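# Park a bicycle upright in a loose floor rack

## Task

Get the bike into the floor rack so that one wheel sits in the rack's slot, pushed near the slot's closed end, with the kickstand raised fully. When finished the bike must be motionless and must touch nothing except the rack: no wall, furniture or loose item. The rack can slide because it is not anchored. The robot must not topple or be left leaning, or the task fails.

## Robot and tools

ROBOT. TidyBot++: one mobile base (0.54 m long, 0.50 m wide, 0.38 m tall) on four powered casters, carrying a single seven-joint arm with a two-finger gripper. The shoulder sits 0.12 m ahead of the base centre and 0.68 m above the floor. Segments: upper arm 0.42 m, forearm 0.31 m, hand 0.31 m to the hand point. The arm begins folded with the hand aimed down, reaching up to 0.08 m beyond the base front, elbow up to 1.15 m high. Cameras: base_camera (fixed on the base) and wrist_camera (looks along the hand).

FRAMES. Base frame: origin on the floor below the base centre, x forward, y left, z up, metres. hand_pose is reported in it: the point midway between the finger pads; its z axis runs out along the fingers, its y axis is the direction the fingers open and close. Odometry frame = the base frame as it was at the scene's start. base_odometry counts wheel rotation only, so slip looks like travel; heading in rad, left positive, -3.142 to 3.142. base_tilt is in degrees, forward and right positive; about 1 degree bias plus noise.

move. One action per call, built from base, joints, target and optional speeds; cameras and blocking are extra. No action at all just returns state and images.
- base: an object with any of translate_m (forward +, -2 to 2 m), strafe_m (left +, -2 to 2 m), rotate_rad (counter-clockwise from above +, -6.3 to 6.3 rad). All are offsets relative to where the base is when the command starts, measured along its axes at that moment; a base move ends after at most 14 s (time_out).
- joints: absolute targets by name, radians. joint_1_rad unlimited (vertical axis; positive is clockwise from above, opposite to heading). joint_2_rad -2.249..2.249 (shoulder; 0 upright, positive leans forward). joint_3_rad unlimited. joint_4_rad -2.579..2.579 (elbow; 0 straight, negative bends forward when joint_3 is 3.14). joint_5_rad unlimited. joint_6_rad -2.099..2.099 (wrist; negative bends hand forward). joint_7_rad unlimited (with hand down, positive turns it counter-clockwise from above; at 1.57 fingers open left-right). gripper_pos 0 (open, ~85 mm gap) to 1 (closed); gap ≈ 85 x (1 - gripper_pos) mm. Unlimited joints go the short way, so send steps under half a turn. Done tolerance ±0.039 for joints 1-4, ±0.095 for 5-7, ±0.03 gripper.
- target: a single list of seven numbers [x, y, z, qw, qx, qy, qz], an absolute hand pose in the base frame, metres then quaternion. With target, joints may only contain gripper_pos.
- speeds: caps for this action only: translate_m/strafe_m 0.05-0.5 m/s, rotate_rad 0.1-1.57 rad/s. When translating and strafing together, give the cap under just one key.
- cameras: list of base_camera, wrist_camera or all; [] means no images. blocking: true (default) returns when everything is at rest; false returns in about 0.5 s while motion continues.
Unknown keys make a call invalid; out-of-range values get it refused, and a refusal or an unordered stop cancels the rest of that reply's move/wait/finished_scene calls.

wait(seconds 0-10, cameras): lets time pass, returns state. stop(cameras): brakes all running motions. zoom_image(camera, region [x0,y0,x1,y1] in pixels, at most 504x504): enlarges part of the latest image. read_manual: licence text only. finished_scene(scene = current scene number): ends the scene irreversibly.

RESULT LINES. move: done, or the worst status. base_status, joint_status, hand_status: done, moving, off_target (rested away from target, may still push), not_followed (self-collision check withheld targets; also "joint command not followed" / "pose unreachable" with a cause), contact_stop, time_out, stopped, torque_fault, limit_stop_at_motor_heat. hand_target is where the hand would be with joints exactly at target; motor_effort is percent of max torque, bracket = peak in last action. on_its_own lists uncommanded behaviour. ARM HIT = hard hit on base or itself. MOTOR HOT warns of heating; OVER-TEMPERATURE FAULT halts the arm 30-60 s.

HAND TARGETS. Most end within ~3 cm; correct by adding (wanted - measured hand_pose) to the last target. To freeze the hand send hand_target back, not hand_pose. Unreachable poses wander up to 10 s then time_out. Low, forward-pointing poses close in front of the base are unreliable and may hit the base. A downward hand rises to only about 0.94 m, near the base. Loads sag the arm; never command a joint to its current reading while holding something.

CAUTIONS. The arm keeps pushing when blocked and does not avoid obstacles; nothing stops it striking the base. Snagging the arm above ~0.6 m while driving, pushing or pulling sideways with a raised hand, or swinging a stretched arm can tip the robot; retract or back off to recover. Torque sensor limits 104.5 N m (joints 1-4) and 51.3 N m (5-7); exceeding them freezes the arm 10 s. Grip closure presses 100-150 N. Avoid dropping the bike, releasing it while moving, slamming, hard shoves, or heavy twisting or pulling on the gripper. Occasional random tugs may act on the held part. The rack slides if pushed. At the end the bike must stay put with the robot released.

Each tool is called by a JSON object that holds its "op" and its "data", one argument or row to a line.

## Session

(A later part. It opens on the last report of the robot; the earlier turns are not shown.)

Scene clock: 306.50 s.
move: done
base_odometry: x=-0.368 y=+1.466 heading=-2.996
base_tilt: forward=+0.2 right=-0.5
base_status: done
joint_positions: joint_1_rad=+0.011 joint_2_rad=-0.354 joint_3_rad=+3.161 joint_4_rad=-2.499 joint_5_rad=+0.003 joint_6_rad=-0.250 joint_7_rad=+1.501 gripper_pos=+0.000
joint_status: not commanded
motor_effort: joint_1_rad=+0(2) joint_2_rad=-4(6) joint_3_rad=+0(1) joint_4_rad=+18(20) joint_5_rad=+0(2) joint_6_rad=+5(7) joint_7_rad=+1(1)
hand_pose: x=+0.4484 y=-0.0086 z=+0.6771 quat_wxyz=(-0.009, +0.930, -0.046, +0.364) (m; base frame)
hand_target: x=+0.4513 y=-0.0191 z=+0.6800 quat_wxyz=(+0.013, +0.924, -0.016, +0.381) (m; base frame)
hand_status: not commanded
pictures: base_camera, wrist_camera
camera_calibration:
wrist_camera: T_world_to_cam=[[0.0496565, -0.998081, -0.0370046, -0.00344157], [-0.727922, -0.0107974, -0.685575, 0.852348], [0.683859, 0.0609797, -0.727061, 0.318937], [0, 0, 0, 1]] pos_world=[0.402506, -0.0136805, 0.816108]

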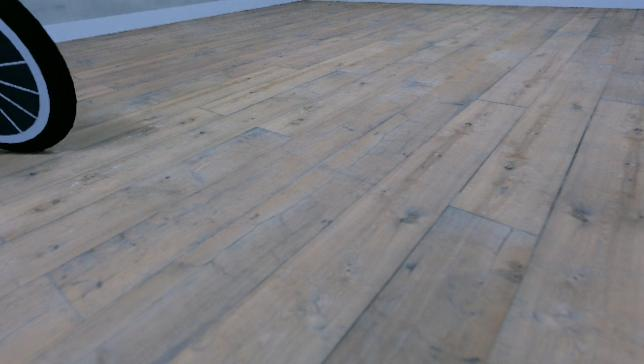

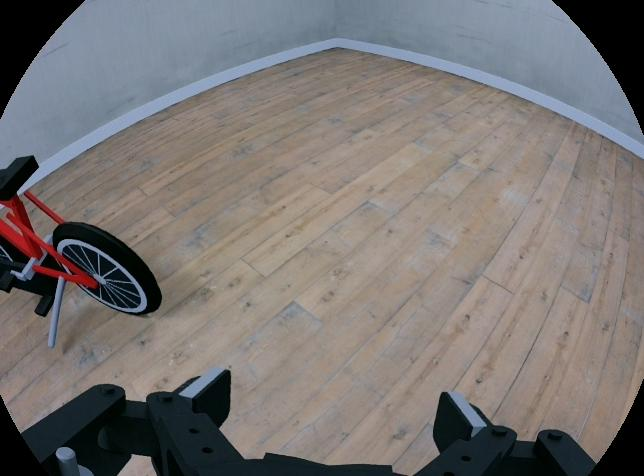

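{"op": "move", "data": {
  "base": {"strafe_m": 0.9, "translate_m": 0.13, "rotate_rad": -0.145}
}}

{"op": "zoom_image", "data": {
  "camera": "wrist_camera",
  "region": [150, 50, 550, 400]
}}

{"op": "zoom_image", "data": {
  "camera": "base_camera",
  "region": [150, 0, 550, 300]
}}

Scene clock: 310.23 s.
move: done
base_odometry: x=-0.366 y=+0.556 heading=+3.141
base_tilt: forward=+0.2 right=-0.5
base_status: done
joint_positions: joint_1_rad=+0.015 joint_2_rad=-0.354 joint_3_rad=+3.166 joint_4_rad=-2.499 joint_5_rad=+0.003 joint_6_rad=-0.250 joint_7_rad=+1.501 gripper_pos=+0.000
joint_status: not commanded
motor_effort: joint_1_rad=+1(2) joint_2_rad=-4(5) joint_3_rad=+0(1) joint_4_rad=+18(20) joint_5_rad=+1(2) joint_6_rad=+5(7) joint_7_rad=+1(1)
hand_pose: x=+0.4484 y=-0.0113 z=+0.6772 quat_wxyz=(-0.009, +0.930, -0.050, +0.364) (m; base frame)
hand_target: x=+0.4513 y=-0.0191 z=+0.6800 quat_wxyz=(+0.013, +0.924, -0.016, +0.381) (m; base frame)
hand_status: not commanded
pictures: base_camera, wrist_camera
camera_calibration:
wrist_camera: T_world_to_cam=[[0.0416196, -0.998385, -0.0386668, -0.00137005], [-0.727925, -0.00379036, -0.685646, 0.852455], [0.684392, 0.0566829, -0.726907, 0.318733], [0, 0, 0, 1]] pos_world=[0.402442, -0.0162034, 0.816119]

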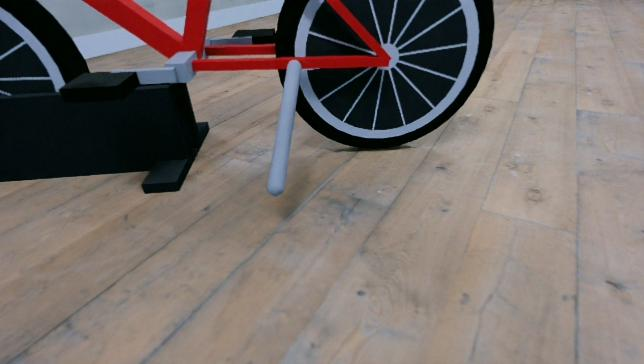

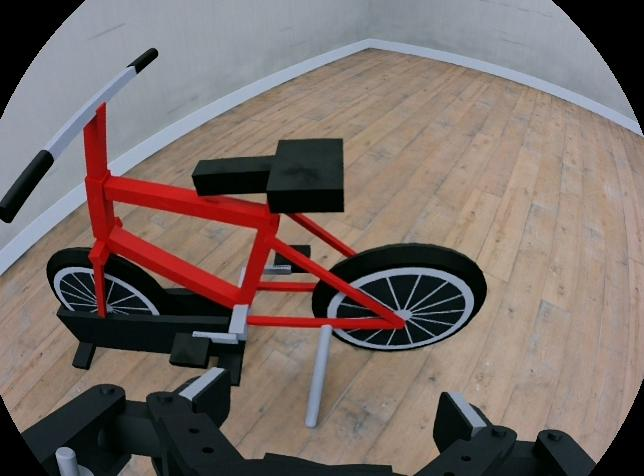

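Scaled by 1.260.

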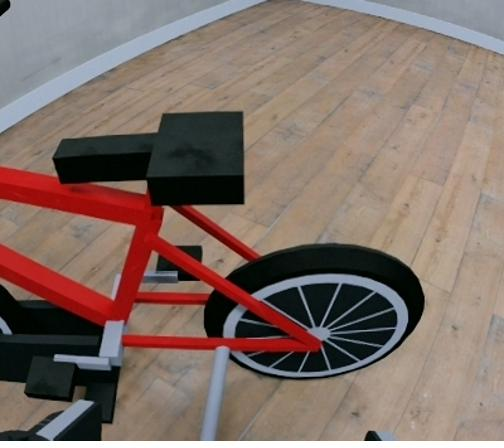

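Scaled by 1.260.

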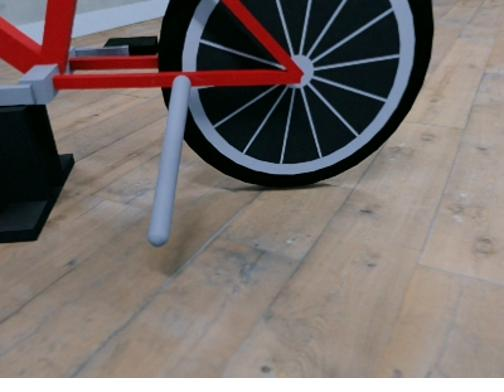

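{"op": "move", "data": {
  "target": [0.60, 0.09, 0.22, 0, 0.9239, 0, 0.3827],
  "joints": {"gripper_pos": 1.0}
}}

{"op": "move", "data": {
  "target": [0.67, 0.085, 0.10, 0, 0.9239, 0, 0.3827]
}}

Scene clock: 316.93 s.
move: off_target
base_odometry: x=-0.366 y=+0.556 heading=+3.141
base_tilt: forward=+0.2 right=-0.5
base_status: not commanded
joint_positions: joint_1_rad=-0.352 joint_2_rad=+1.475 joint_3_rad=+3.166 joint_4_rad=-2.158 joint_5_rad=-0.199 joint_6_rad=+1.172 joint_7_rad=+1.433 gripper_pos=+0.999
joint_status: all done
motor_effort: joint_1_rad=+1(1) joint_2_rad=-30(34) joint_3_rad=+1(1) joint_4_rad=-5(20) joint_5_rad=+0(2) joint_6_rad=+6(7) joint_7_rad=+1(1)
hand_pose: x=+0.5754 y=+0.0951 z=+0.2070 quat_wxyz=(+0.002, +0.938, +0.037, +0.344) (m; base frame)
hand_target: x=+0.6000 y=+0.0900 z=+0.2200 quat_wxyz=(+0.000, +0.924, +0.000, +0.383) (m; base frame)
hand_status: off_target (0.028 m and 6.4 deg from the pose sent, 0.492 m and 6.2 deg at the start)
pictures: base_camera, wrist_camera
camera_calibration:
wrist_camera: T_world_to_cam=[[0.195311, -0.980032, 0.0372806, -0.0244784], [-0.744014, -0.172827, -0.645425, 0.639947], [0.638981, 0.0983216, -0.762913, -0.0864129], [0, 0, 0, 1]] pos_world=[0.536127, 0.0951069, 0.348025]

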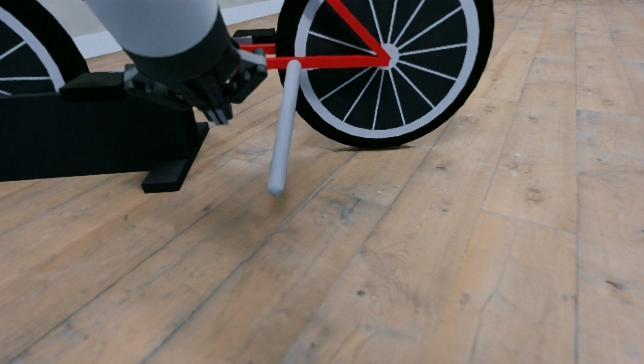

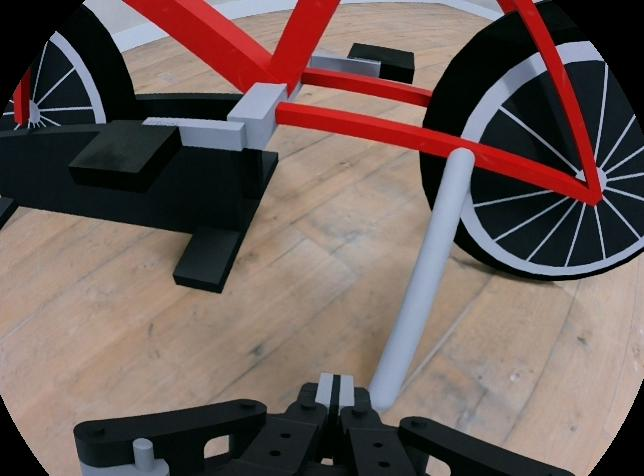

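Scene clock: 318.57 s.
move: off_target
base_odometry: x=-0.366 y=+0.556 heading=+3.141
base_tilt: forward=+0.2 right=-0.5
base_status: not commanded
joint_positions: joint_1_rad=-0.300 joint_2_rad=+1.699 joint_3_rad=+3.166 joint_4_rad=-1.702 joint_5_rad=-0.199 joint_6_rad=+1.070 joint_7_rad=+1.433 gripper_pos=+0.999
joint_status: not commanded
motor_effort: joint_1_rad=+0(1) joint_2_rad=-34(36) joint_3_rad=+1(1) joint_4_rad=+0(4) joint_5_rad=+0(1) joint_6_rad=+6(7) joint_7_rad=+1(1)
hand_pose: x=+0.6707 y=+0.1026 z=+0.1123 quat_wxyz=(-0.015, +0.917, +0.002, +0.400) (m; base frame)
hand_target: x=+0.6700 y=+0.0850 z=+0.1000 quat_wxyz=(+0.000, +0.924, +0.000, +0.383) (m; base frame)
hand_status: off_target (0.021 m and 2.7 deg from the pose sent, 0.143 m and 6.4 deg at the start)
pictures: base_camera, wrist_camera
camera_calibration:
wrist_camera: T_world_to_cam=[[0.142827, -0.989746, -0.00201603, 0.00839238], [-0.66825, -0.0949298, -0.737855, 0.602579], [0.730098, 0.106733, -0.674956, -0.292106], [0, 0, 0, 1]] pos_world=[0.614741, 0.0966863, 0.247474]

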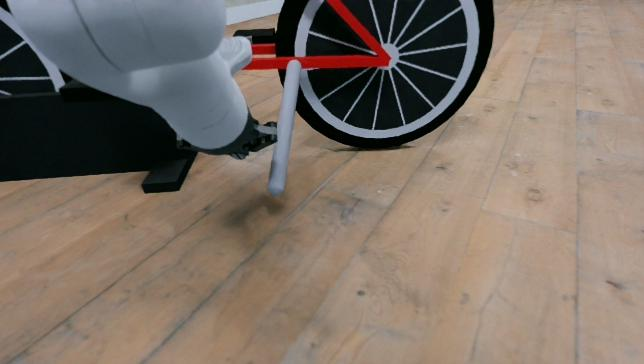

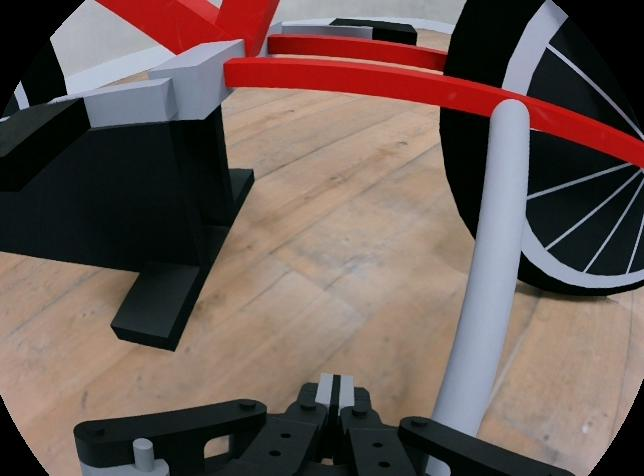

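{"op": "move", "data": {
  "target": [0.675, 0.085, 0.08, 0, 0.9239, 0, 0.3827]
}}

{"op": "move", "data": {
  "base": {"strafe_m": -0.10},
  "speeds": {"strafe_m": 0.1}
}}

Scene clock: 320.10 s.
move: off_target
base_odometry: x=-0.366 y=+0.556 heading=+3.141
base_tilt: forward=+0.2 right=-0.5
base_status: not commanded
joint_positions: joint_1_rad=-0.291 joint_2_rad=+1.742 joint_3_rad=+3.166 joint_4_rad=-1.627 joint_5_rad=-0.199 joint_6_rad=+1.047 joint_7_rad=+1.433 gripper_pos=+0.999
joint_status: not commanded
motor_effort: joint_1_rad=+1(1) joint_2_rad=-35(36) joint_3_rad=+1(1) joint_4_rad=+0(1) joint_5_rad=-1(1) joint_6_rad=+7(7) joint_7_rad=+1(1)
hand_pose: x=+0.6797 y=+0.1012 z=+0.0935 quat_wxyz=(-0.017, +0.915, -0.003, +0.403) (m; base frame)
hand_target: x=+0.6750 y=+0.0850 z=+0.0800 quat_wxyz=(+0.000, +0.924, +0.000, +0.383) (m; base frame)
hand_status: off_target (0.022 m and 3.2 deg from the pose sent, 0.037 m and 2.7 deg at the start)
pictures: base_camera, wrist_camera
camera_calibration:
wrist_camera: T_world_to_cam=[[0.13435, -0.990902, -0.00793675, 0.0120761], [-0.66345, -0.083998, -0.74349, 0.590773], [0.736059, 0.105154, -0.6687, -0.315695], [0, 0, 0, 1]] pos_world=[0.622696, 0.0947864, 0.228224]

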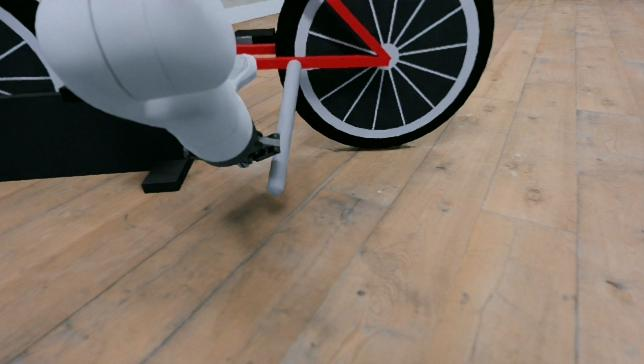

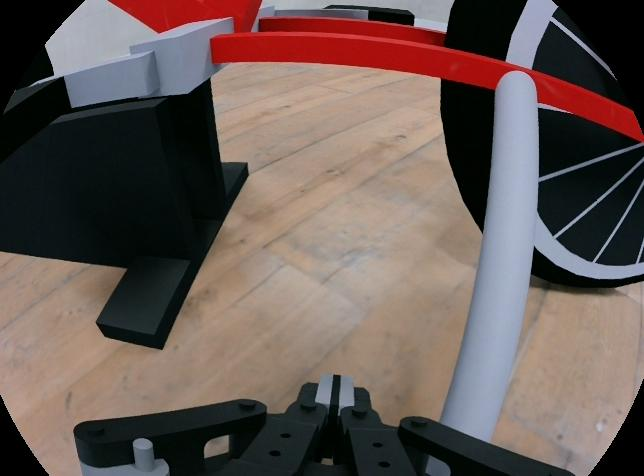

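Scene clock: 321.70 s.
move: done
base_odometry: x=-0.366 y=+0.656 heading=+3.141
base_tilt: forward=+0.2 right=-0.5
base_status: done
joint_positions: joint_1_rad=-0.302 joint_2_rad=+1.742 joint_3_rad=+3.156 joint_4_rad=-1.616 joint_5_rad=-0.190 joint_6_rad=+1.046 joint_7_rad=+1.433 gripper_pos=+0.999
joint_status: not commanded
motor_effort: joint_1_rad=+5(10) joint_2_rad=-34(35) joint_3_rad=+4(9) joint_4_rad=+0(3) joint_5_rad=-2(9) joint_6_rad=+6(7) joint_7_rad=+1(1)
hand_pose: x=+0.6818 y=+0.1158 z=+0.0943 quat_wxyz=(-0.027, +0.914, +0.002, +0.405) (m; base frame)
hand_target: x=+0.6750 y=+0.0850 z=+0.0800 quat_wxyz=(+0.000, +0.924, +0.000, +0.383) (m; base frame)
hand_status: not commanded
pictures: base_camera, wrist_camera
camera_calibration:
wrist_camera: T_world_to_cam=[[0.152312, -0.988104, -0.0212426, 0.0149507], [-0.657939, -0.085333, -0.748221, 0.590823], [0.737507, 0.127939, -0.66311, -0.322443], [0, 0, 0, 1]] pos_world=[0.624253, 0.106443, 0.228569]

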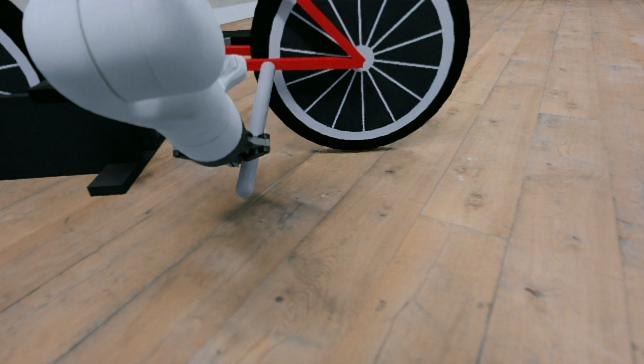

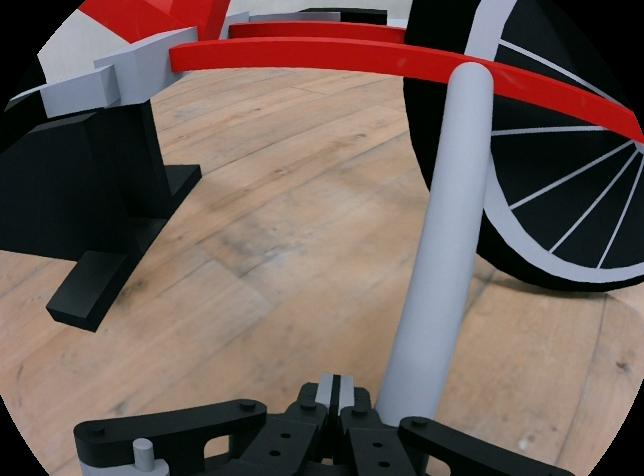

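{"op": "move", "data": {
  "base": {"strafe_m": 0.05},
  "cameras": []
}}

{"op": "move", "data": {
  "target": [0.58, 0.085, 0.25, 0, 0.9239, 0, 0.3827]
}}

{"op": "move", "data": {
  "joints": {"joint_1_rad": 0.02, "joint_2_rad": -0.36, "joint_3_rad": 3.18, "joint_4_rad": -2.52, "joint_5_rad": 0.03, "joint_6_rad": -0.6, "joint_7_rad": 1.57}
}}

{"op": "move", "data": {
  "base": {"strafe_m": -0.8},
  "cameras": []
}}

{"op": "move", "data": {
  "base": {"translate_m": 0.68, "rotate_rad": 1.571}
}}

Scene clock: 332.50 s.
move: done
base_odometry: x=-0.366 y=+0.606 heading=+3.141
base_tilt: forward=+0.3 right=-0.5
base_status: done
joint_positions: joint_1_rad=-0.284 joint_2_rad=+1.744 joint_3_rad=+3.169 joint_4_rad=-1.616 joint_5_rad=-0.191 joint_6_rad=+1.045 joint_7_rad=+1.433 gripper_pos=+0.999
joint_status: not commanded
motor_effort: joint_1_rad=+0(3) joint_2_rad=-35(36) joint_3_rad=+1(3) joint_4_rad=+1(2) joint_5_rad=+0(1) joint_6_rad=+7(7) joint_7_rad=+1(1)
hand_pose: x=+0.6845 y=+0.0992 z=+0.0937 quat_wxyz=(-0.018, +0.914, -0.003, +0.406) (m; base frame)
hand_target: x=+0.6750 y=+0.0850 z=+0.0800 quat_wxyz=(+0.000, +0.924, +0.000, +0.383) (m; base frame)
hand_status: not commanded
pictures: none
No camera images: "cameras" was empty.

Scene clock: 334.37 s.
move: off_target
base_odometry: x=-0.366 y=+0.606 heading=+3.141
base_tilt: forward=+0.2 right=-0.5
base_status: not commanded
joint_positions: joint_1_rad=-0.357 joint_2_rad=+1.451 joint_3_rad=+3.169 joint_4_rad=-2.230 joint_5_rad=-0.198 joint_6_rad=+1.235 joint_7_rad=+1.416 gripper_pos=+0.999
joint_status: not commanded
motor_effort: joint_1_rad=+1(1) joint_2_rad=-30(35) joint_3_rad=+1(1) joint_4_rad=-5(6) joint_5_rad=-1(1) joint_6_rad=+6(7) joint_7_rad=+1(1)
hand_pose: x=+0.5656 y=+0.0917 z=+0.2276 quat_wxyz=(+0.001, +0.936, +0.035, +0.351) (m; base frame)
hand_target: x=+0.5800 y=+0.0850 z=+0.2500 quat_wxyz=(+0.000, +0.924, +0.000, +0.383) (m; base frame)
hand_status: off_target (0.027 m and 5.6 deg from the pose sent, 0.189 m and 3.6 deg at the start)
pictures: base_camera, wrist_camera
camera_calibration:
wrist_camera: T_world_to_cam=[[0.192755, -0.980565, 0.0365683, -0.0250801], [-0.73352, -0.168746, -0.658386, 0.641956], [0.651762, 0.100084, -0.751791, -0.0739637], [0, 0, 0, 1]] pos_world=[0.523929, 0.0911371, 0.367967]

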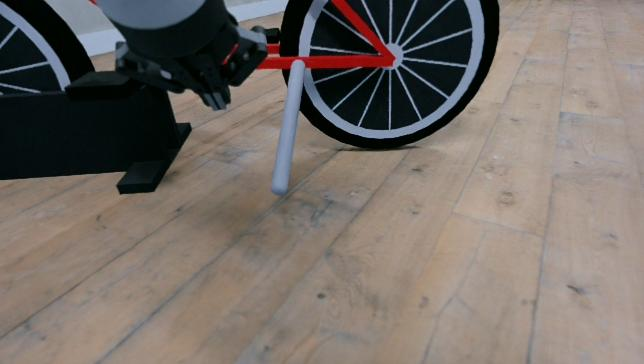

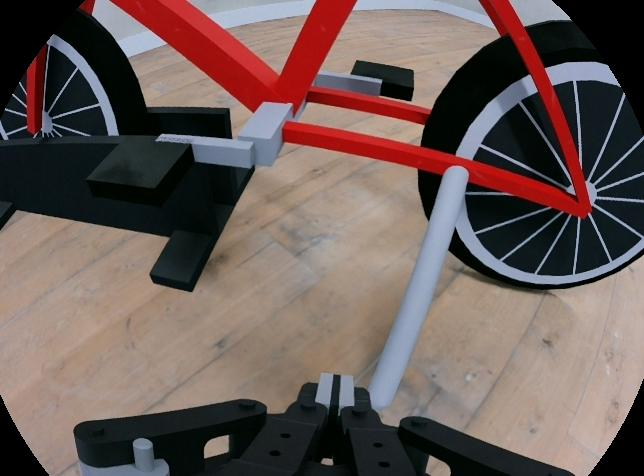

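Scene clock: 337.70 s.
move: done
base_odometry: x=-0.366 y=+0.606 heading=+3.141
base_tilt: forward=+0.1 right=-0.5
base_status: not commanded
joint_positions: joint_1_rad=+0.007 joint_2_rad=-0.348 joint_3_rad=+3.169 joint_4_rad=-2.495 joint_5_rad=-0.010 joint_6_rad=-0.540 joint_7_rad=+1.501 gripper_pos=+0.999
joint_status: all done
motor_effort: joint_1_rad=+0(2) joint_2_rad=-2(33) joint_3_rad=+0(2) joint_4_rad=+17(19) joint_5_rad=+0(2) joint_6_rad=+3(7) joint_7_rad=+1(2)
hand_pose: x=+0.3761 y=-0.0049 z=+0.6264 quat_wxyz=(-0.012, +0.973, -0.055, +0.225) (m; base frame)
hand_target: x=+0.3480 y=-0.0158 z=+0.6121 quat_wxyz=(+0.009, +0.982, -0.019, +0.189) (m; base frame)
hand_status: not commanded
pictures: base_camera, wrist_camera
camera_calibration:
wrist_camera: T_world_to_cam=[[0.0258405, -0.997063, -0.0720933, 0.0329812], [-0.894109, 0.00920285, -0.447754, 0.678575], [0.447102, 0.0760294, -0.891246, 0.523224], [0, 0, 0, 1]] pos_world=[0.371934, -0.0131409, 0.772534]

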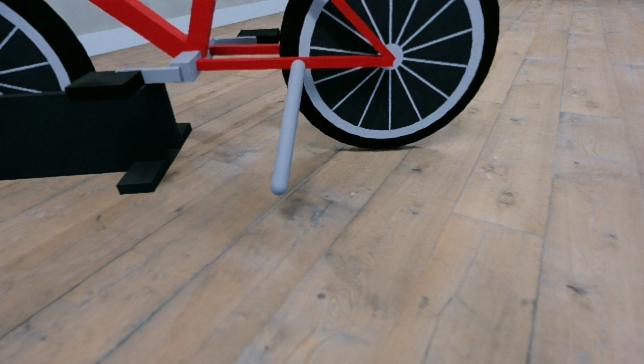

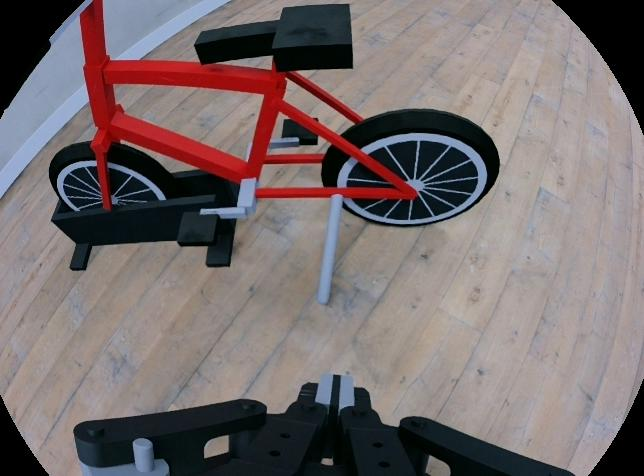

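Scene clock: 340.77 s.
move: done
base_odometry: x=-0.365 y=+1.406 heading=+3.140
base_tilt: forward=+0.2 right=-0.5
base_status: done
joint_positions: joint_1_rad=+0.009 joint_2_rad=-0.348 joint_3_rad=+3.169 joint_4_rad=-2.495 joint_5_rad=-0.007 joint_6_rad=-0.542 joint_7_rad=+1.501 gripper_pos=+0.999
joint_status: not commanded
motor_effort: joint_1_rad=+0(2) joint_2_rad=-3(4) joint_3_rad=+0(1) joint_4_rad=+16(18) joint_5_rad=+1(1) joint_6_rad=+4(5) joint_7_rad=+1(1)
hand_pose: x=+0.3754 y=-0.0057 z=+0.6261 quat_wxyz=(-0.011, +0.973, -0.054, +0.224) (m; base frame)
hand_target: x=+0.3480 y=-0.0158 z=+0.6121 quat_wxyz=(+0.009, +0.982, -0.019, +0.189) (m; base frame)
hand_status: not commanded
pictures: none
No camera images: "cameras" was empty.

Scene clock: 343.73 s.
move: done
base_odometry: x=-1.045 y=+1.407 heading=-1.571
base_tilt: forward=+0.2 right=-0.5
base_status: done
joint_positions: joint_1_rad=+0.010 joint_2_rad=-0.352 joint_3_rad=+3.169 joint_4_rad=-2.498 joint_5_rad=-0.007 joint_6_rad=-0.545 joint_7_rad=+1.501 gripper_pos=+0.999
joint_status: not commanded
motor_effort: joint_1_rad=+1(2) joint_2_rad=-3(4) joint_3_rad=+0(1) joint_4_rad=+17(19) joint_5_rad=+0(2) joint_6_rad=+3(5) joint_7_rad=+1(1)
hand_pose: x=+0.3736 y=-0.0062 z=+0.6256 quat_wxyz=(-0.011, +0.973, -0.055, +0.223) (m; base frame)
hand_target: x=+0.3480 y=-0.0158 z=+0.6121 quat_wxyz=(+0.009, +0.982, -0.019, +0.189) (m; base frame)
hand_status: not commanded
pictures: base_camera, wrist_camera
camera_calibration:
wrist_camera: T_world_to_cam=[[0.0248415, -0.997303, -0.0690606, 0.0301161], [-0.895885, 0.0084447, -0.444205, 0.67444], [0.443591, 0.0729051, -0.893259, 0.526297], [0, 0, 0, 1]] pos_world=[0.370012, -0.0140304, 0.77179]

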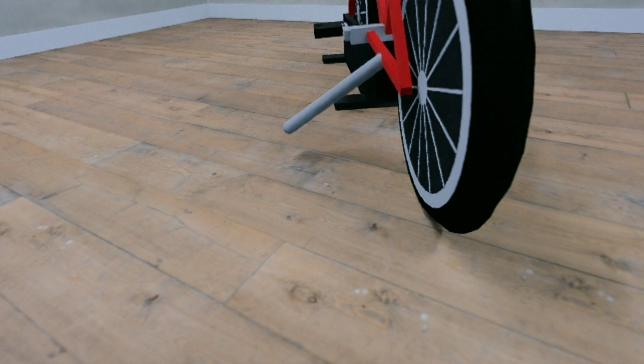

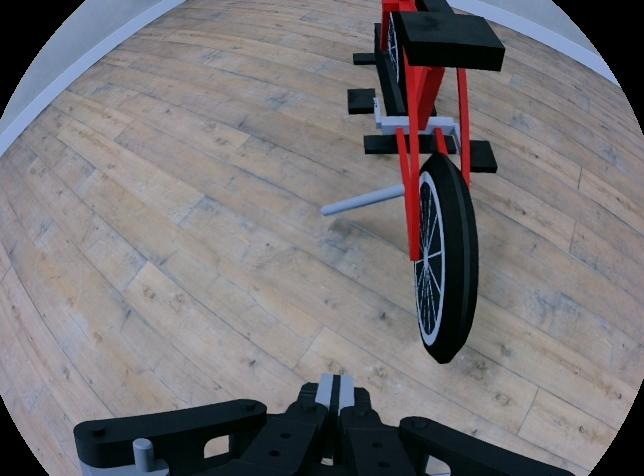

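{"op": "move", "data": {
  "base": {"translate_m": 0.12, "strafe_m": -0.03},
  "speeds": {"translate_m": 0.2}
}}

{"op": "move", "data": {
  "base": {"translate_m": 0.08},
  "speeds": {"translate_m": 0.05}
}}

Scene clock: 346.23 s.
move: done
base_odometry: x=-1.076 y=+1.287 heading=-1.571
base_tilt: forward=+0.2 right=-0.5
base_status: done
joint_positions: joint_1_rad=+0.010 joint_2_rad=-0.354 joint_3_rad=+3.169 joint_4_rad=-2.499 joint_5_rad=-0.007 joint_6_rad=-0.546 joint_7_rad=+1.501 gripper_pos=+0.999
joint_status: not commanded
motor_effort: joint_1_rad=+0(2) joint_2_rad=-3(4) joint_3_rad=+0(1) joint_4_rad=+17(19) joint_5_rad=+1(2) joint_6_rad=+4(5) joint_7_rad=+1(1)
hand_pose: x=+0.3728 y=-0.0062 z=+0.6255 quat_wxyz=(-0.011, +0.973, -0.055, +0.223) (m; base frame)
hand_target: x=+0.3480 y=-0.0158 z=+0.6121 quat_wxyz=(+0.009, +0.982, -0.019, +0.189) (m; base frame)
hand_status: not commanded
pictures: base_camera, wrist_camera
camera_calibration:
wrist_camera: T_world_to_cam=[[0.0248856, -0.997298, -0.0691241, 0.0301875], [-0.896155, 0.00838911, -0.443663, 0.67344], [0.443044, 0.0729866, -0.893524, 0.526879], [0, 0, 0, 1]] pos_world=[0.369325, -0.0139987, 0.771646]

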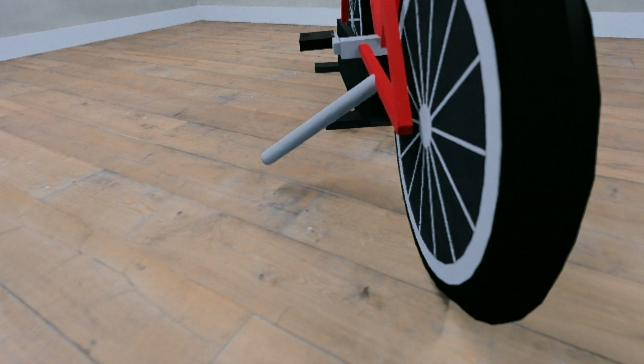

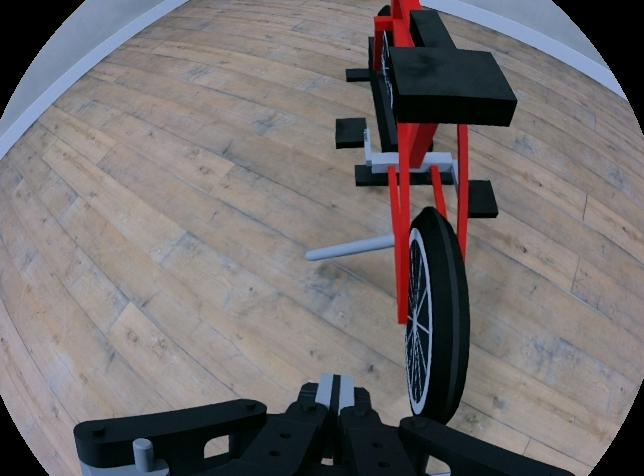

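Scene clock: 348.30 s.
move: done
base_odometry: x=-1.076 y=+1.207 heading=-1.571
base_tilt: forward=+0.2 right=-0.5
base_status: done
joint_positions: joint_1_rad=+0.010 joint_2_rad=-0.354 joint_3_rad=+3.169 joint_4_rad=-2.499 joint_5_rad=-0.007 joint_6_rad=-0.547 joint_7_rad=+1.501 gripper_pos=+0.999
joint_status: not commanded
motor_effort: joint_1_rad=+0(1) joint_2_rad=-3(5) joint_3_rad=+0(0) joint_4_rad=+18(18) joint_5_rad=+0(1) joint_6_rad=+4(5) joint_7_rad=+1(1)
hand_pose: x=+0.3725 y=-0.0062 z=+0.6254 quat_wxyz=(-0.011, +0.973, -0.055, +0.223) (m; base frame)
hand_target: x=+0.3480 y=-0.0158 z=+0.6121 quat_wxyz=(+0.009, +0.982, -0.019, +0.189) (m; base frame)
hand_status: not commanded
pictures: base_camera, wrist_camera
camera_calibration:
wrist_camera: T_world_to_cam=[[0.0249394, -0.997296, -0.0691263, 0.0301854], [-0.896227, 0.00832993, -0.443518, 0.673115], [0.442895, 0.0730139, -0.893596, 0.527051], [0, 0, 0, 1]] pos_world=[0.369082, -0.0139853, 0.771596]

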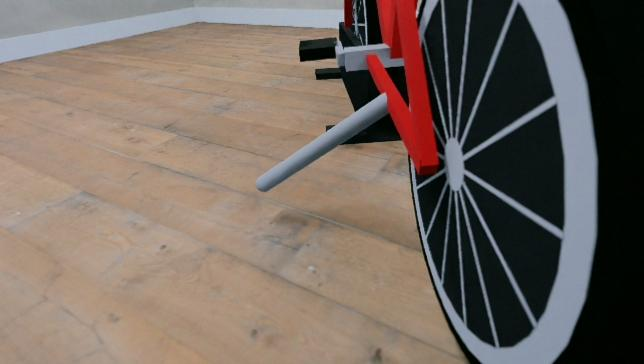

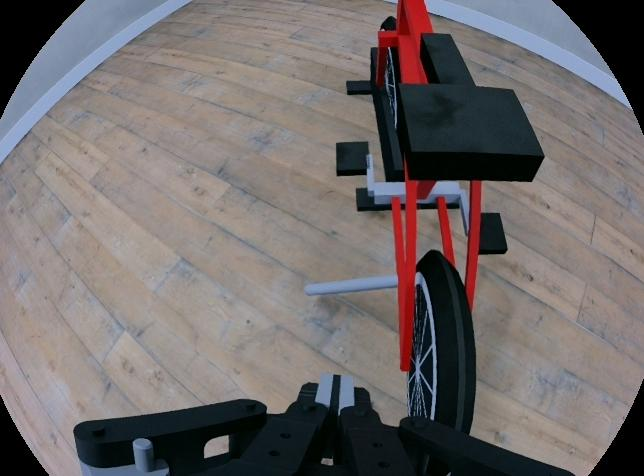

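{"op": "move", "data": {
  "base": {"translate_m": 0.025},
  "speeds": {"translate_m": 0.05}
}}

Scene clock: 350.13 s.
move: done
base_odometry: x=-1.076 y=+1.182 heading=-1.571
base_tilt: forward=+0.2 right=-0.5
base_status: done
joint_positions: joint_1_rad=+0.010 joint_2_rad=-0.355 joint_3_rad=+3.169 joint_4_rad=-2.500 joint_5_rad=-0.007 joint_6_rad=-0.547 joint_7_rad=+1.501 gripper_pos=+0.999
joint_status: not commanded
motor_effort: joint_1_rad=+0(1) joint_2_rad=-2(4) joint_3_rad=+0(1) joint_4_rad=+18(19) joint_5_rad=+2(2) joint_6_rad=+4(5) joint_7_rad=+1(1)
hand_pose: x=+0.3723 y=-0.0061 z=+0.6254 quat_wxyz=(-0.011, +0.973, -0.055, +0.223) (m; base frame)
hand_target: x=+0.3480 y=-0.0158 z=+0.6121 quat_wxyz=(+0.009, +0.982, -0.019, +0.189) (m; base frame)
hand_status: not commanded
pictures: base_camera, wrist_camera
camera_calibration:
wrist_camera: T_world_to_cam=[[0.0249398, -0.997294, -0.0691516, 0.0302165], [-0.896285, 0.00833123, -0.4434, 0.672843], [0.442777, 0.0730378, -0.893652, 0.527205], [0, 0, 0, 1]] pos_world=[0.368871, -0.0139768, 0.771566]

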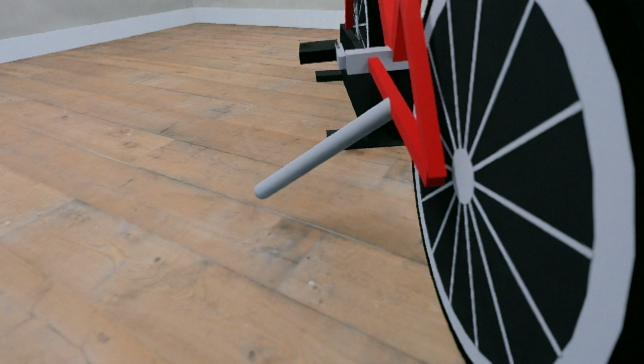

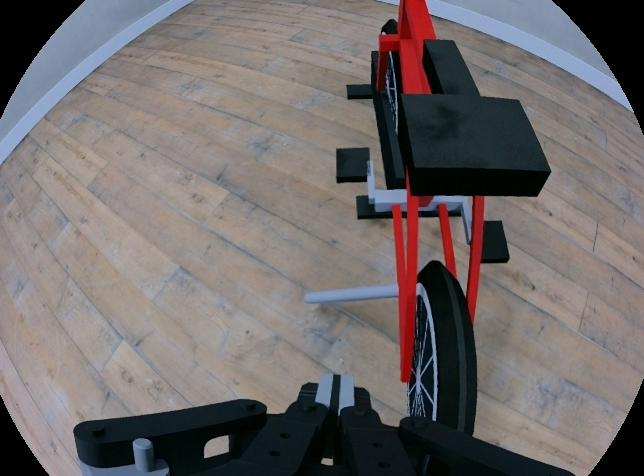

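{"op": "zoom_image", "data": {
  "camera": "wrist_camera",
  "region": [290, 0, 510, 240]
}}

Scaled by 2.100.

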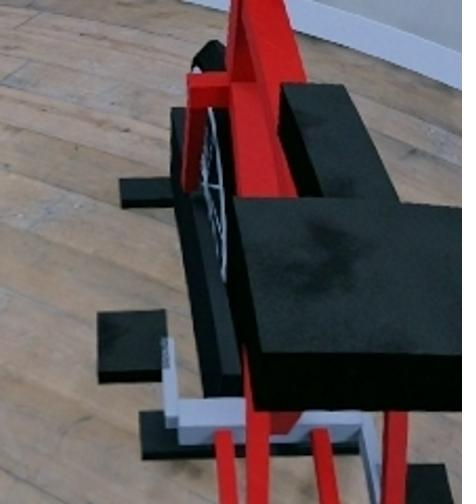

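{"op": "move", "data": {
  "target": [0.74, 0.04, 0.30, 0, 1, 0, 0]
}}

Scene clock: 355.50 s.
move: off_target
base_odometry: x=-1.076 y=+1.182 heading=-1.571
base_tilt: forward=+0.2 right=-0.5
base_status: not commanded
joint_positions: joint_1_rad=-0.062 joint_2_rad=+1.216 joint_3_rad=+3.169 joint_4_rad=-1.135 joint_5_rad=-0.007 joint_6_rad=-0.752 joint_7_rad=+1.501 gripper_pos=+0.999
joint_status: not commanded
motor_effort: joint_1_rad=+1(2) joint_2_rad=-45(47) joint_3_rad=+0(1) joint_4_rad=+13(19) joint_5_rad=+1(2) joint_6_rad=+0(4) joint_7_rad=+1(1)
hand_pose: x=+0.7484 y=+0.0259 z=+0.2954 quat_wxyz=(+0.009, +1.000, -0.011, +0.020) (m; base frame)
hand_target: x=+0.7400 y=+0.0400 z=+0.3000 quat_wxyz=(+0.000, +1.000, +0.000, +0.000) (m; base frame)
hand_status: off_target (0.017 m and 2.8 deg from the pose sent, 0.493 m and 26.5 deg at the start)
pictures: base_camera, wrist_camera
camera_calibration:
wrist_camera: T_world_to_cam=[[0.084959, -0.994889, -0.0545737, -0.0192989], [-0.995487, -0.0824316, -0.0470086, 0.822875], [0.0422697, 0.0583212, -0.997403, 0.394247], [0, 0, 0, 1]] pos_world=[0.804137, 0.0256376, 0.430852]

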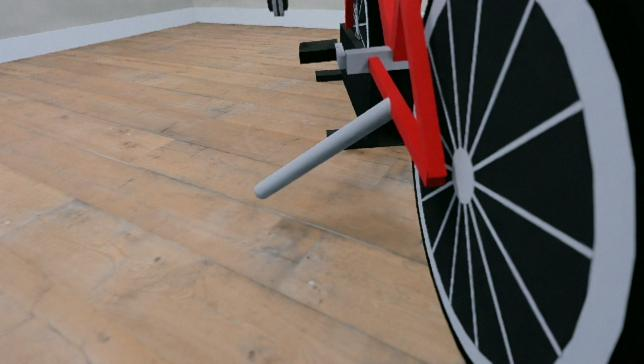

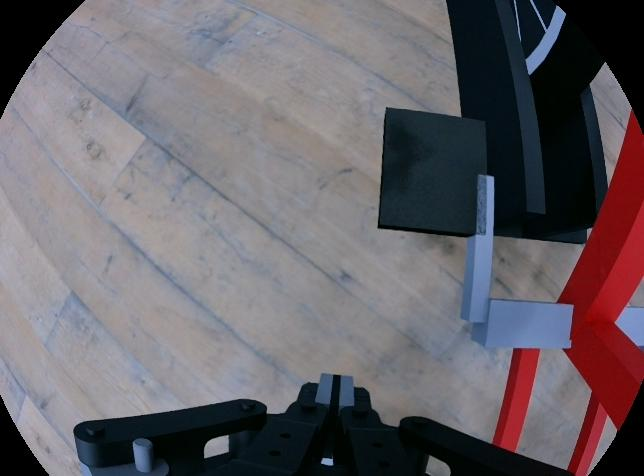

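{"op": "move", "data": {
  "target": [0.74, 0.04, 0.17, 0, 1, 0, 0]
}}

{"op": "move", "data": {
  "target": [0.735, 0.045, 0.09, 0, 1, 0, 0]
}}

Scene clock: 358.23 s.
move: off_target
base_odometry: x=-1.076 y=+1.182 heading=-1.571
base_tilt: forward=+0.2 right=-0.5
base_status: not commanded
joint_positions: joint_1_rad=-0.062 joint_2_rad=+1.487 joint_3_rad=+3.169 joint_4_rad=-0.977 joint_5_rad=-0.007 joint_6_rad=-0.750 joint_7_rad=+1.501 gripper_pos=+0.999
joint_status: not commanded
motor_effort: joint_1_rad=+0(1) joint_2_rad=-45(50) joint_3_rad=+0(1) joint_4_rad=+11(13) joint_5_rad=+0(2) joint_6_rad=-1(1) joint_7_rad=+1(1)
hand_pose: x=+0.7124 y=+0.0240 z=+0.1612 quat_wxyz=(+0.014, +0.999, -0.008, -0.035) (m; base frame)
hand_target: x=+0.7400 y=+0.0400 z=+0.1700 quat_wxyz=(+0.000, +1.000, +0.000, +0.000) (m; base frame)
hand_status: off_target (0.033 m and 4.5 deg from the pose sent, 0.126 m and 2.8 deg at the start)
pictures: base_camera, wrist_camera
camera_calibration:
wrist_camera: T_world_to_cam=[[0.0830456, -0.994964, -0.0561206, -0.0238124], [-0.994215, -0.0865692, 0.0635789, 0.761906], [-0.068117, 0.050516, -0.996398, 0.340686], [0, 0, 0, 1]] pos_world=[0.782682, 0.0250551, 0.289681]

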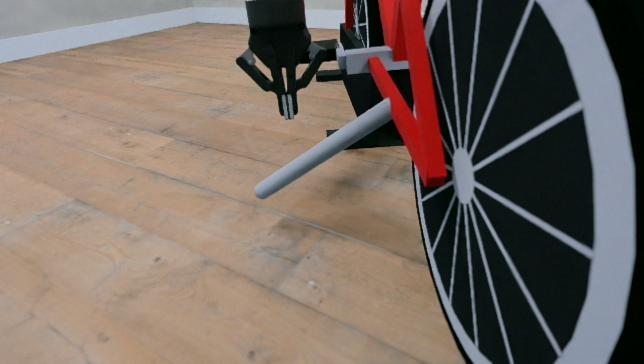

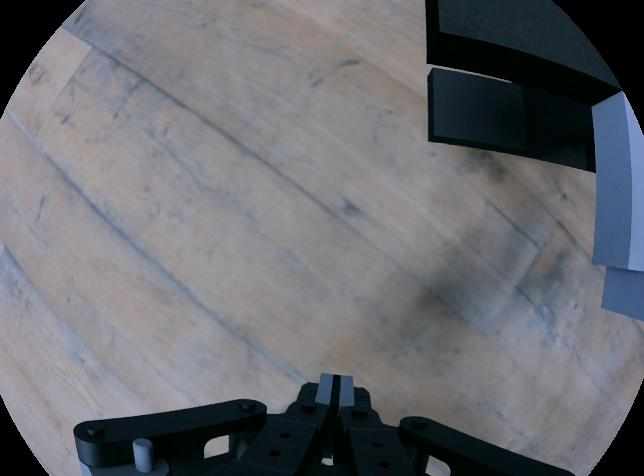

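Scene clock: 359.73 s.
move: off_target
base_odometry: x=-1.076 y=+1.182 heading=-1.571
base_tilt: forward=+0.2 right=-0.5
base_status: not commanded
joint_positions: joint_1_rad=-0.070 joint_2_rad=+1.668 joint_3_rad=+3.169 joint_4_rad=-0.816 joint_5_rad=-0.007 joint_6_rad=-0.737 joint_7_rad=+1.501 gripper_pos=+0.999
joint_status: not commanded
motor_effort: joint_1_rad=+0(1) joint_2_rad=-44(49) joint_3_rad=+0(1) joint_4_rad=+10(12) joint_5_rad=+1(2) joint_6_rad=+0(2) joint_7_rad=+1(1)
hand_pose: x=+0.7042 y=+0.0290 z=+0.0814 quat_wxyz=(+0.014, +0.999, -0.002, -0.039) (m; base frame)
hand_target: x=+0.7350 y=+0.0450 z=+0.0900 quat_wxyz=(+0.000, +1.000, +0.000, +0.000) (m; base frame)
hand_status: off_target (0.036 m and 4.8 deg from the pose sent, 0.078 m and 4.5 deg at the start)
pictures: base_camera, wrist_camera
camera_calibration:
wrist_camera: T_world_to_cam=[[0.0946962, -0.993896, -0.0565955, -0.030849], [-0.992583, -0.0986188, 0.071084, 0.757824], [-0.0762315, 0.0494444, -0.995863, 0.266037], [0, 0, 0, 1]] pos_world=[0.775405, 0.030921, 0.209321]

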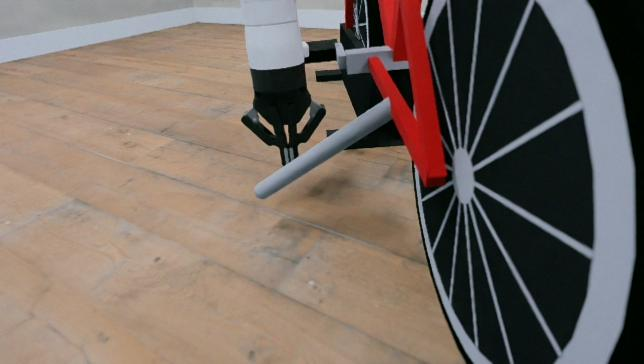

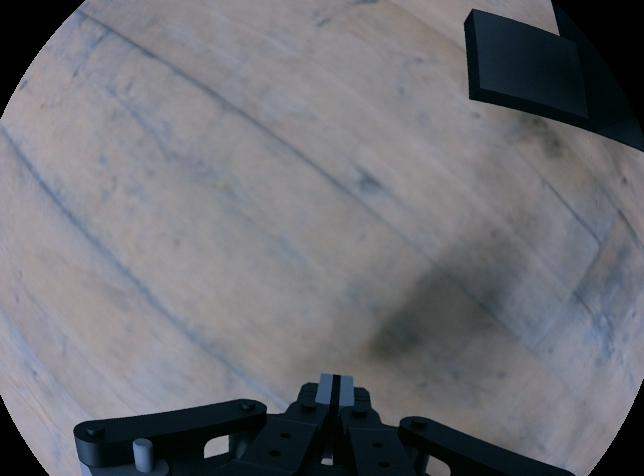

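{"op": "move", "data": {
  "target": [0.67, 0.045, 0.09, 0, 1, 0, 0]
}}

{"op": "move", "data": {
  "target": [0.62, 0.045, 0.09, 0, 1, 0, 0]
}}

Scene clock: 361.97 s.
move: off_target
base_odometry: x=-1.076 y=+1.182 heading=-1.571
base_tilt: forward=+0.2 right=-0.5
base_status: not commanded
joint_positions: joint_1_rad=-0.076 joint_2_rad=+1.581 joint_3_rad=+3.169 joint_4_rad=-1.125 joint_5_rad=-0.007 joint_6_rad=-0.492 joint_7_rad=+1.501 gripper_pos=+0.999
joint_status: not commanded
motor_effort: joint_1_rad=+0(1) joint_2_rad=-41(45) joint_3_rad=+0(1) joint_4_rad=+7(11) joint_5_rad=+1(2) joint_6_rad=+0(2) joint_7_rad=+1(1)
hand_pose: x=+0.6543 y=+0.0268 z=+0.0817 quat_wxyz=(+0.014, +1.000, +0.000, -0.027) (m; base frame)
hand_target: x=+0.6700 y=+0.0450 z=+0.0900 quat_wxyz=(+0.000, +1.000, +0.000, +0.000) (m; base frame)
hand_status: off_target (0.025 m and 3.5 deg from the pose sent, 0.039 m and 4.8 deg at the start)
pictures: base_camera, wrist_camera
camera_calibration:
wrist_camera: T_world_to_cam=[[0.0993708, -0.993562, -0.0544074, -0.0315174], [-0.993647, -0.101985, 0.0475857, 0.710764], [-0.052828, 0.0493331, -0.997384, 0.247446], [0, 0, 0, 1]] pos_world=[0.722453, 0.0289656, 0.211262]

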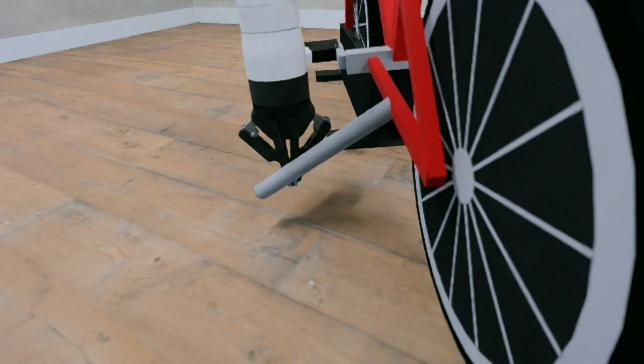

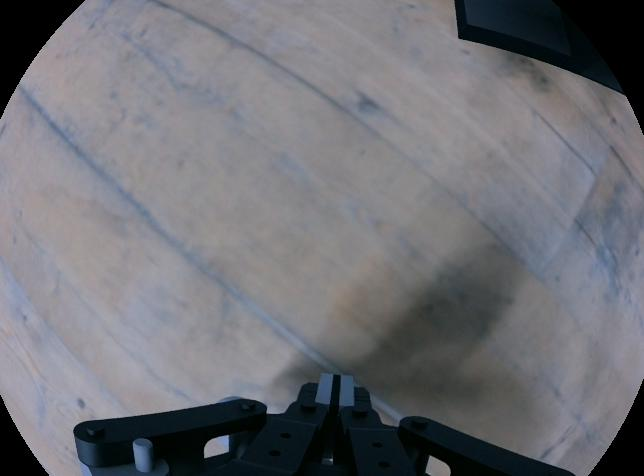

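Scene clock: 363.17 s.
move: off_target
base_odometry: x=-1.076 y=+1.182 heading=-1.571
base_tilt: forward=+0.2 right=-0.5
base_status: not commanded
joint_positions: joint_1_rad=-0.077 joint_2_rad=+1.514 joint_3_rad=+3.169 joint_4_rad=-1.306 joint_5_rad=-0.007 joint_6_rad=-0.294 joint_7_rad=+1.501 gripper_pos=+0.999
joint_status: not commanded
motor_effort: joint_1_rad=+0(1) joint_2_rad=-37(43) joint_3_rad=-1(2) joint_4_rad=+1(7) joint_5_rad=+0(2) joint_6_rad=-4(5) joint_7_rad=+1(1)
hand_pose: x=+0.6465 y=+0.0257 z=+0.0960 quat_wxyz=(+0.011, +1.000, +0.000, +0.015) (m; base frame)
hand_target: x=+0.6200 y=+0.0450 z=+0.0900 quat_wxyz=(+0.000, +1.000, +0.000, +0.000) (m; base frame)
hand_status: off_target (0.033 m and 2.1 deg from the pose sent, 0.040 m and 3.5 deg at the start)
pictures: base_camera, wrist_camera
camera_calibration:
wrist_camera: T_world_to_cam=[[0.104578, -0.993214, -0.0508807, -0.0347741], [-0.994041, -0.102809, -0.0362322, 0.710594], [0.0307554, 0.0543666, -0.998047, 0.207239], [0, 0, 0, 1]] pos_world=[0.703622, 0.0272501, 0.230811]

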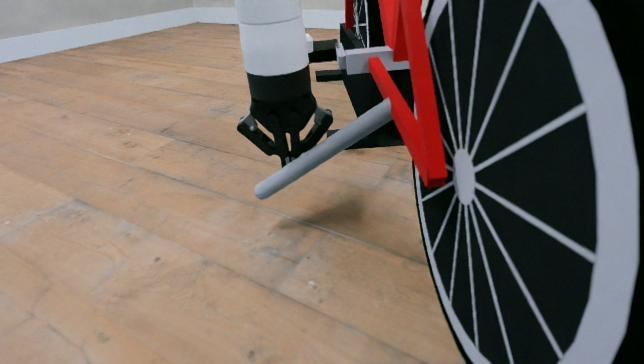

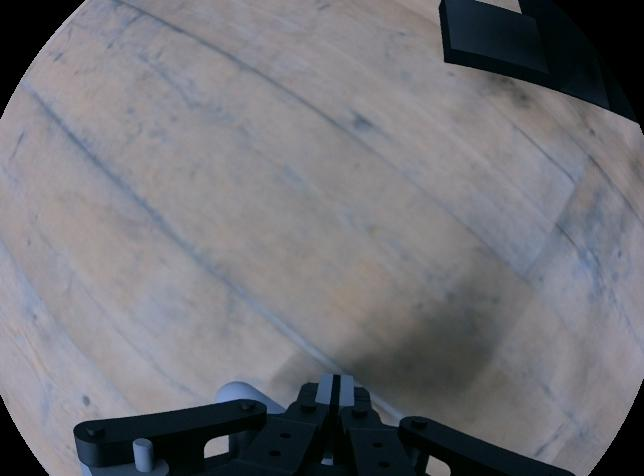

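{"op": "move", "data": {
  "target": [0.57, 0.045, 0.07, 0, 1, 0, 0]
}}

Scene clock: 364.50 s.
move: off_target
base_odometry: x=-1.076 y=+1.182 heading=-1.571
base_tilt: forward=+0.2 right=-0.5
base_status: not commanded
joint_positions: joint_1_rad=-0.079 joint_2_rad=+1.500 joint_3_rad=+3.169 joint_4_rad=-1.417 joint_5_rad=-0.011 joint_6_rad=-0.107 joint_7_rad=+1.501 gripper_pos=+0.999
joint_status: not commanded
motor_effort: joint_1_rad=-2(2) joint_2_rad=-28(36) joint_3_rad=-2(2) joint_4_rad=-7(7) joint_5_rad=+0(1) joint_6_rad=-8(8) joint_7_rad=+1(1)
hand_pose: x=+0.6452 y=+0.0265 z=+0.0960 quat_wxyz=(+0.008, +0.998, -0.001, +0.060) (m; base frame)
hand_target: x=+0.5700 y=+0.0450 z=+0.0700 quat_wxyz=(+0.000, +1.000, +0.000, +0.000) (m; base frame)
hand_status: off_target (0.082 m and 6.9 deg from the pose sent, 0.083 m and 2.1 deg at the start)
pictures: base_camera, wrist_camera
camera_calibration:
wrist_camera: T_world_to_cam=[[0.109589, -0.992845, -0.0474258, -0.0374806], [-0.986579, -0.10284, -0.126829, 0.713263], [0.121044, 0.0606883, -0.99079, 0.14818], [0, 0, 0, 1]] pos_world=[0.689862, 0.0271465, 0.2355]

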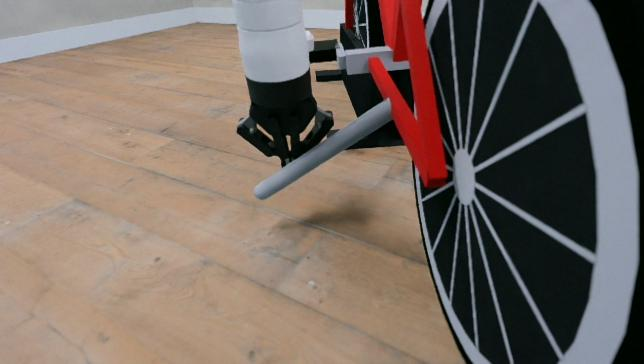

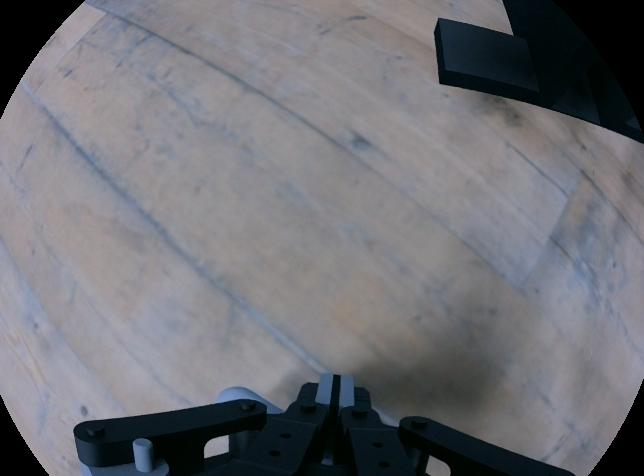

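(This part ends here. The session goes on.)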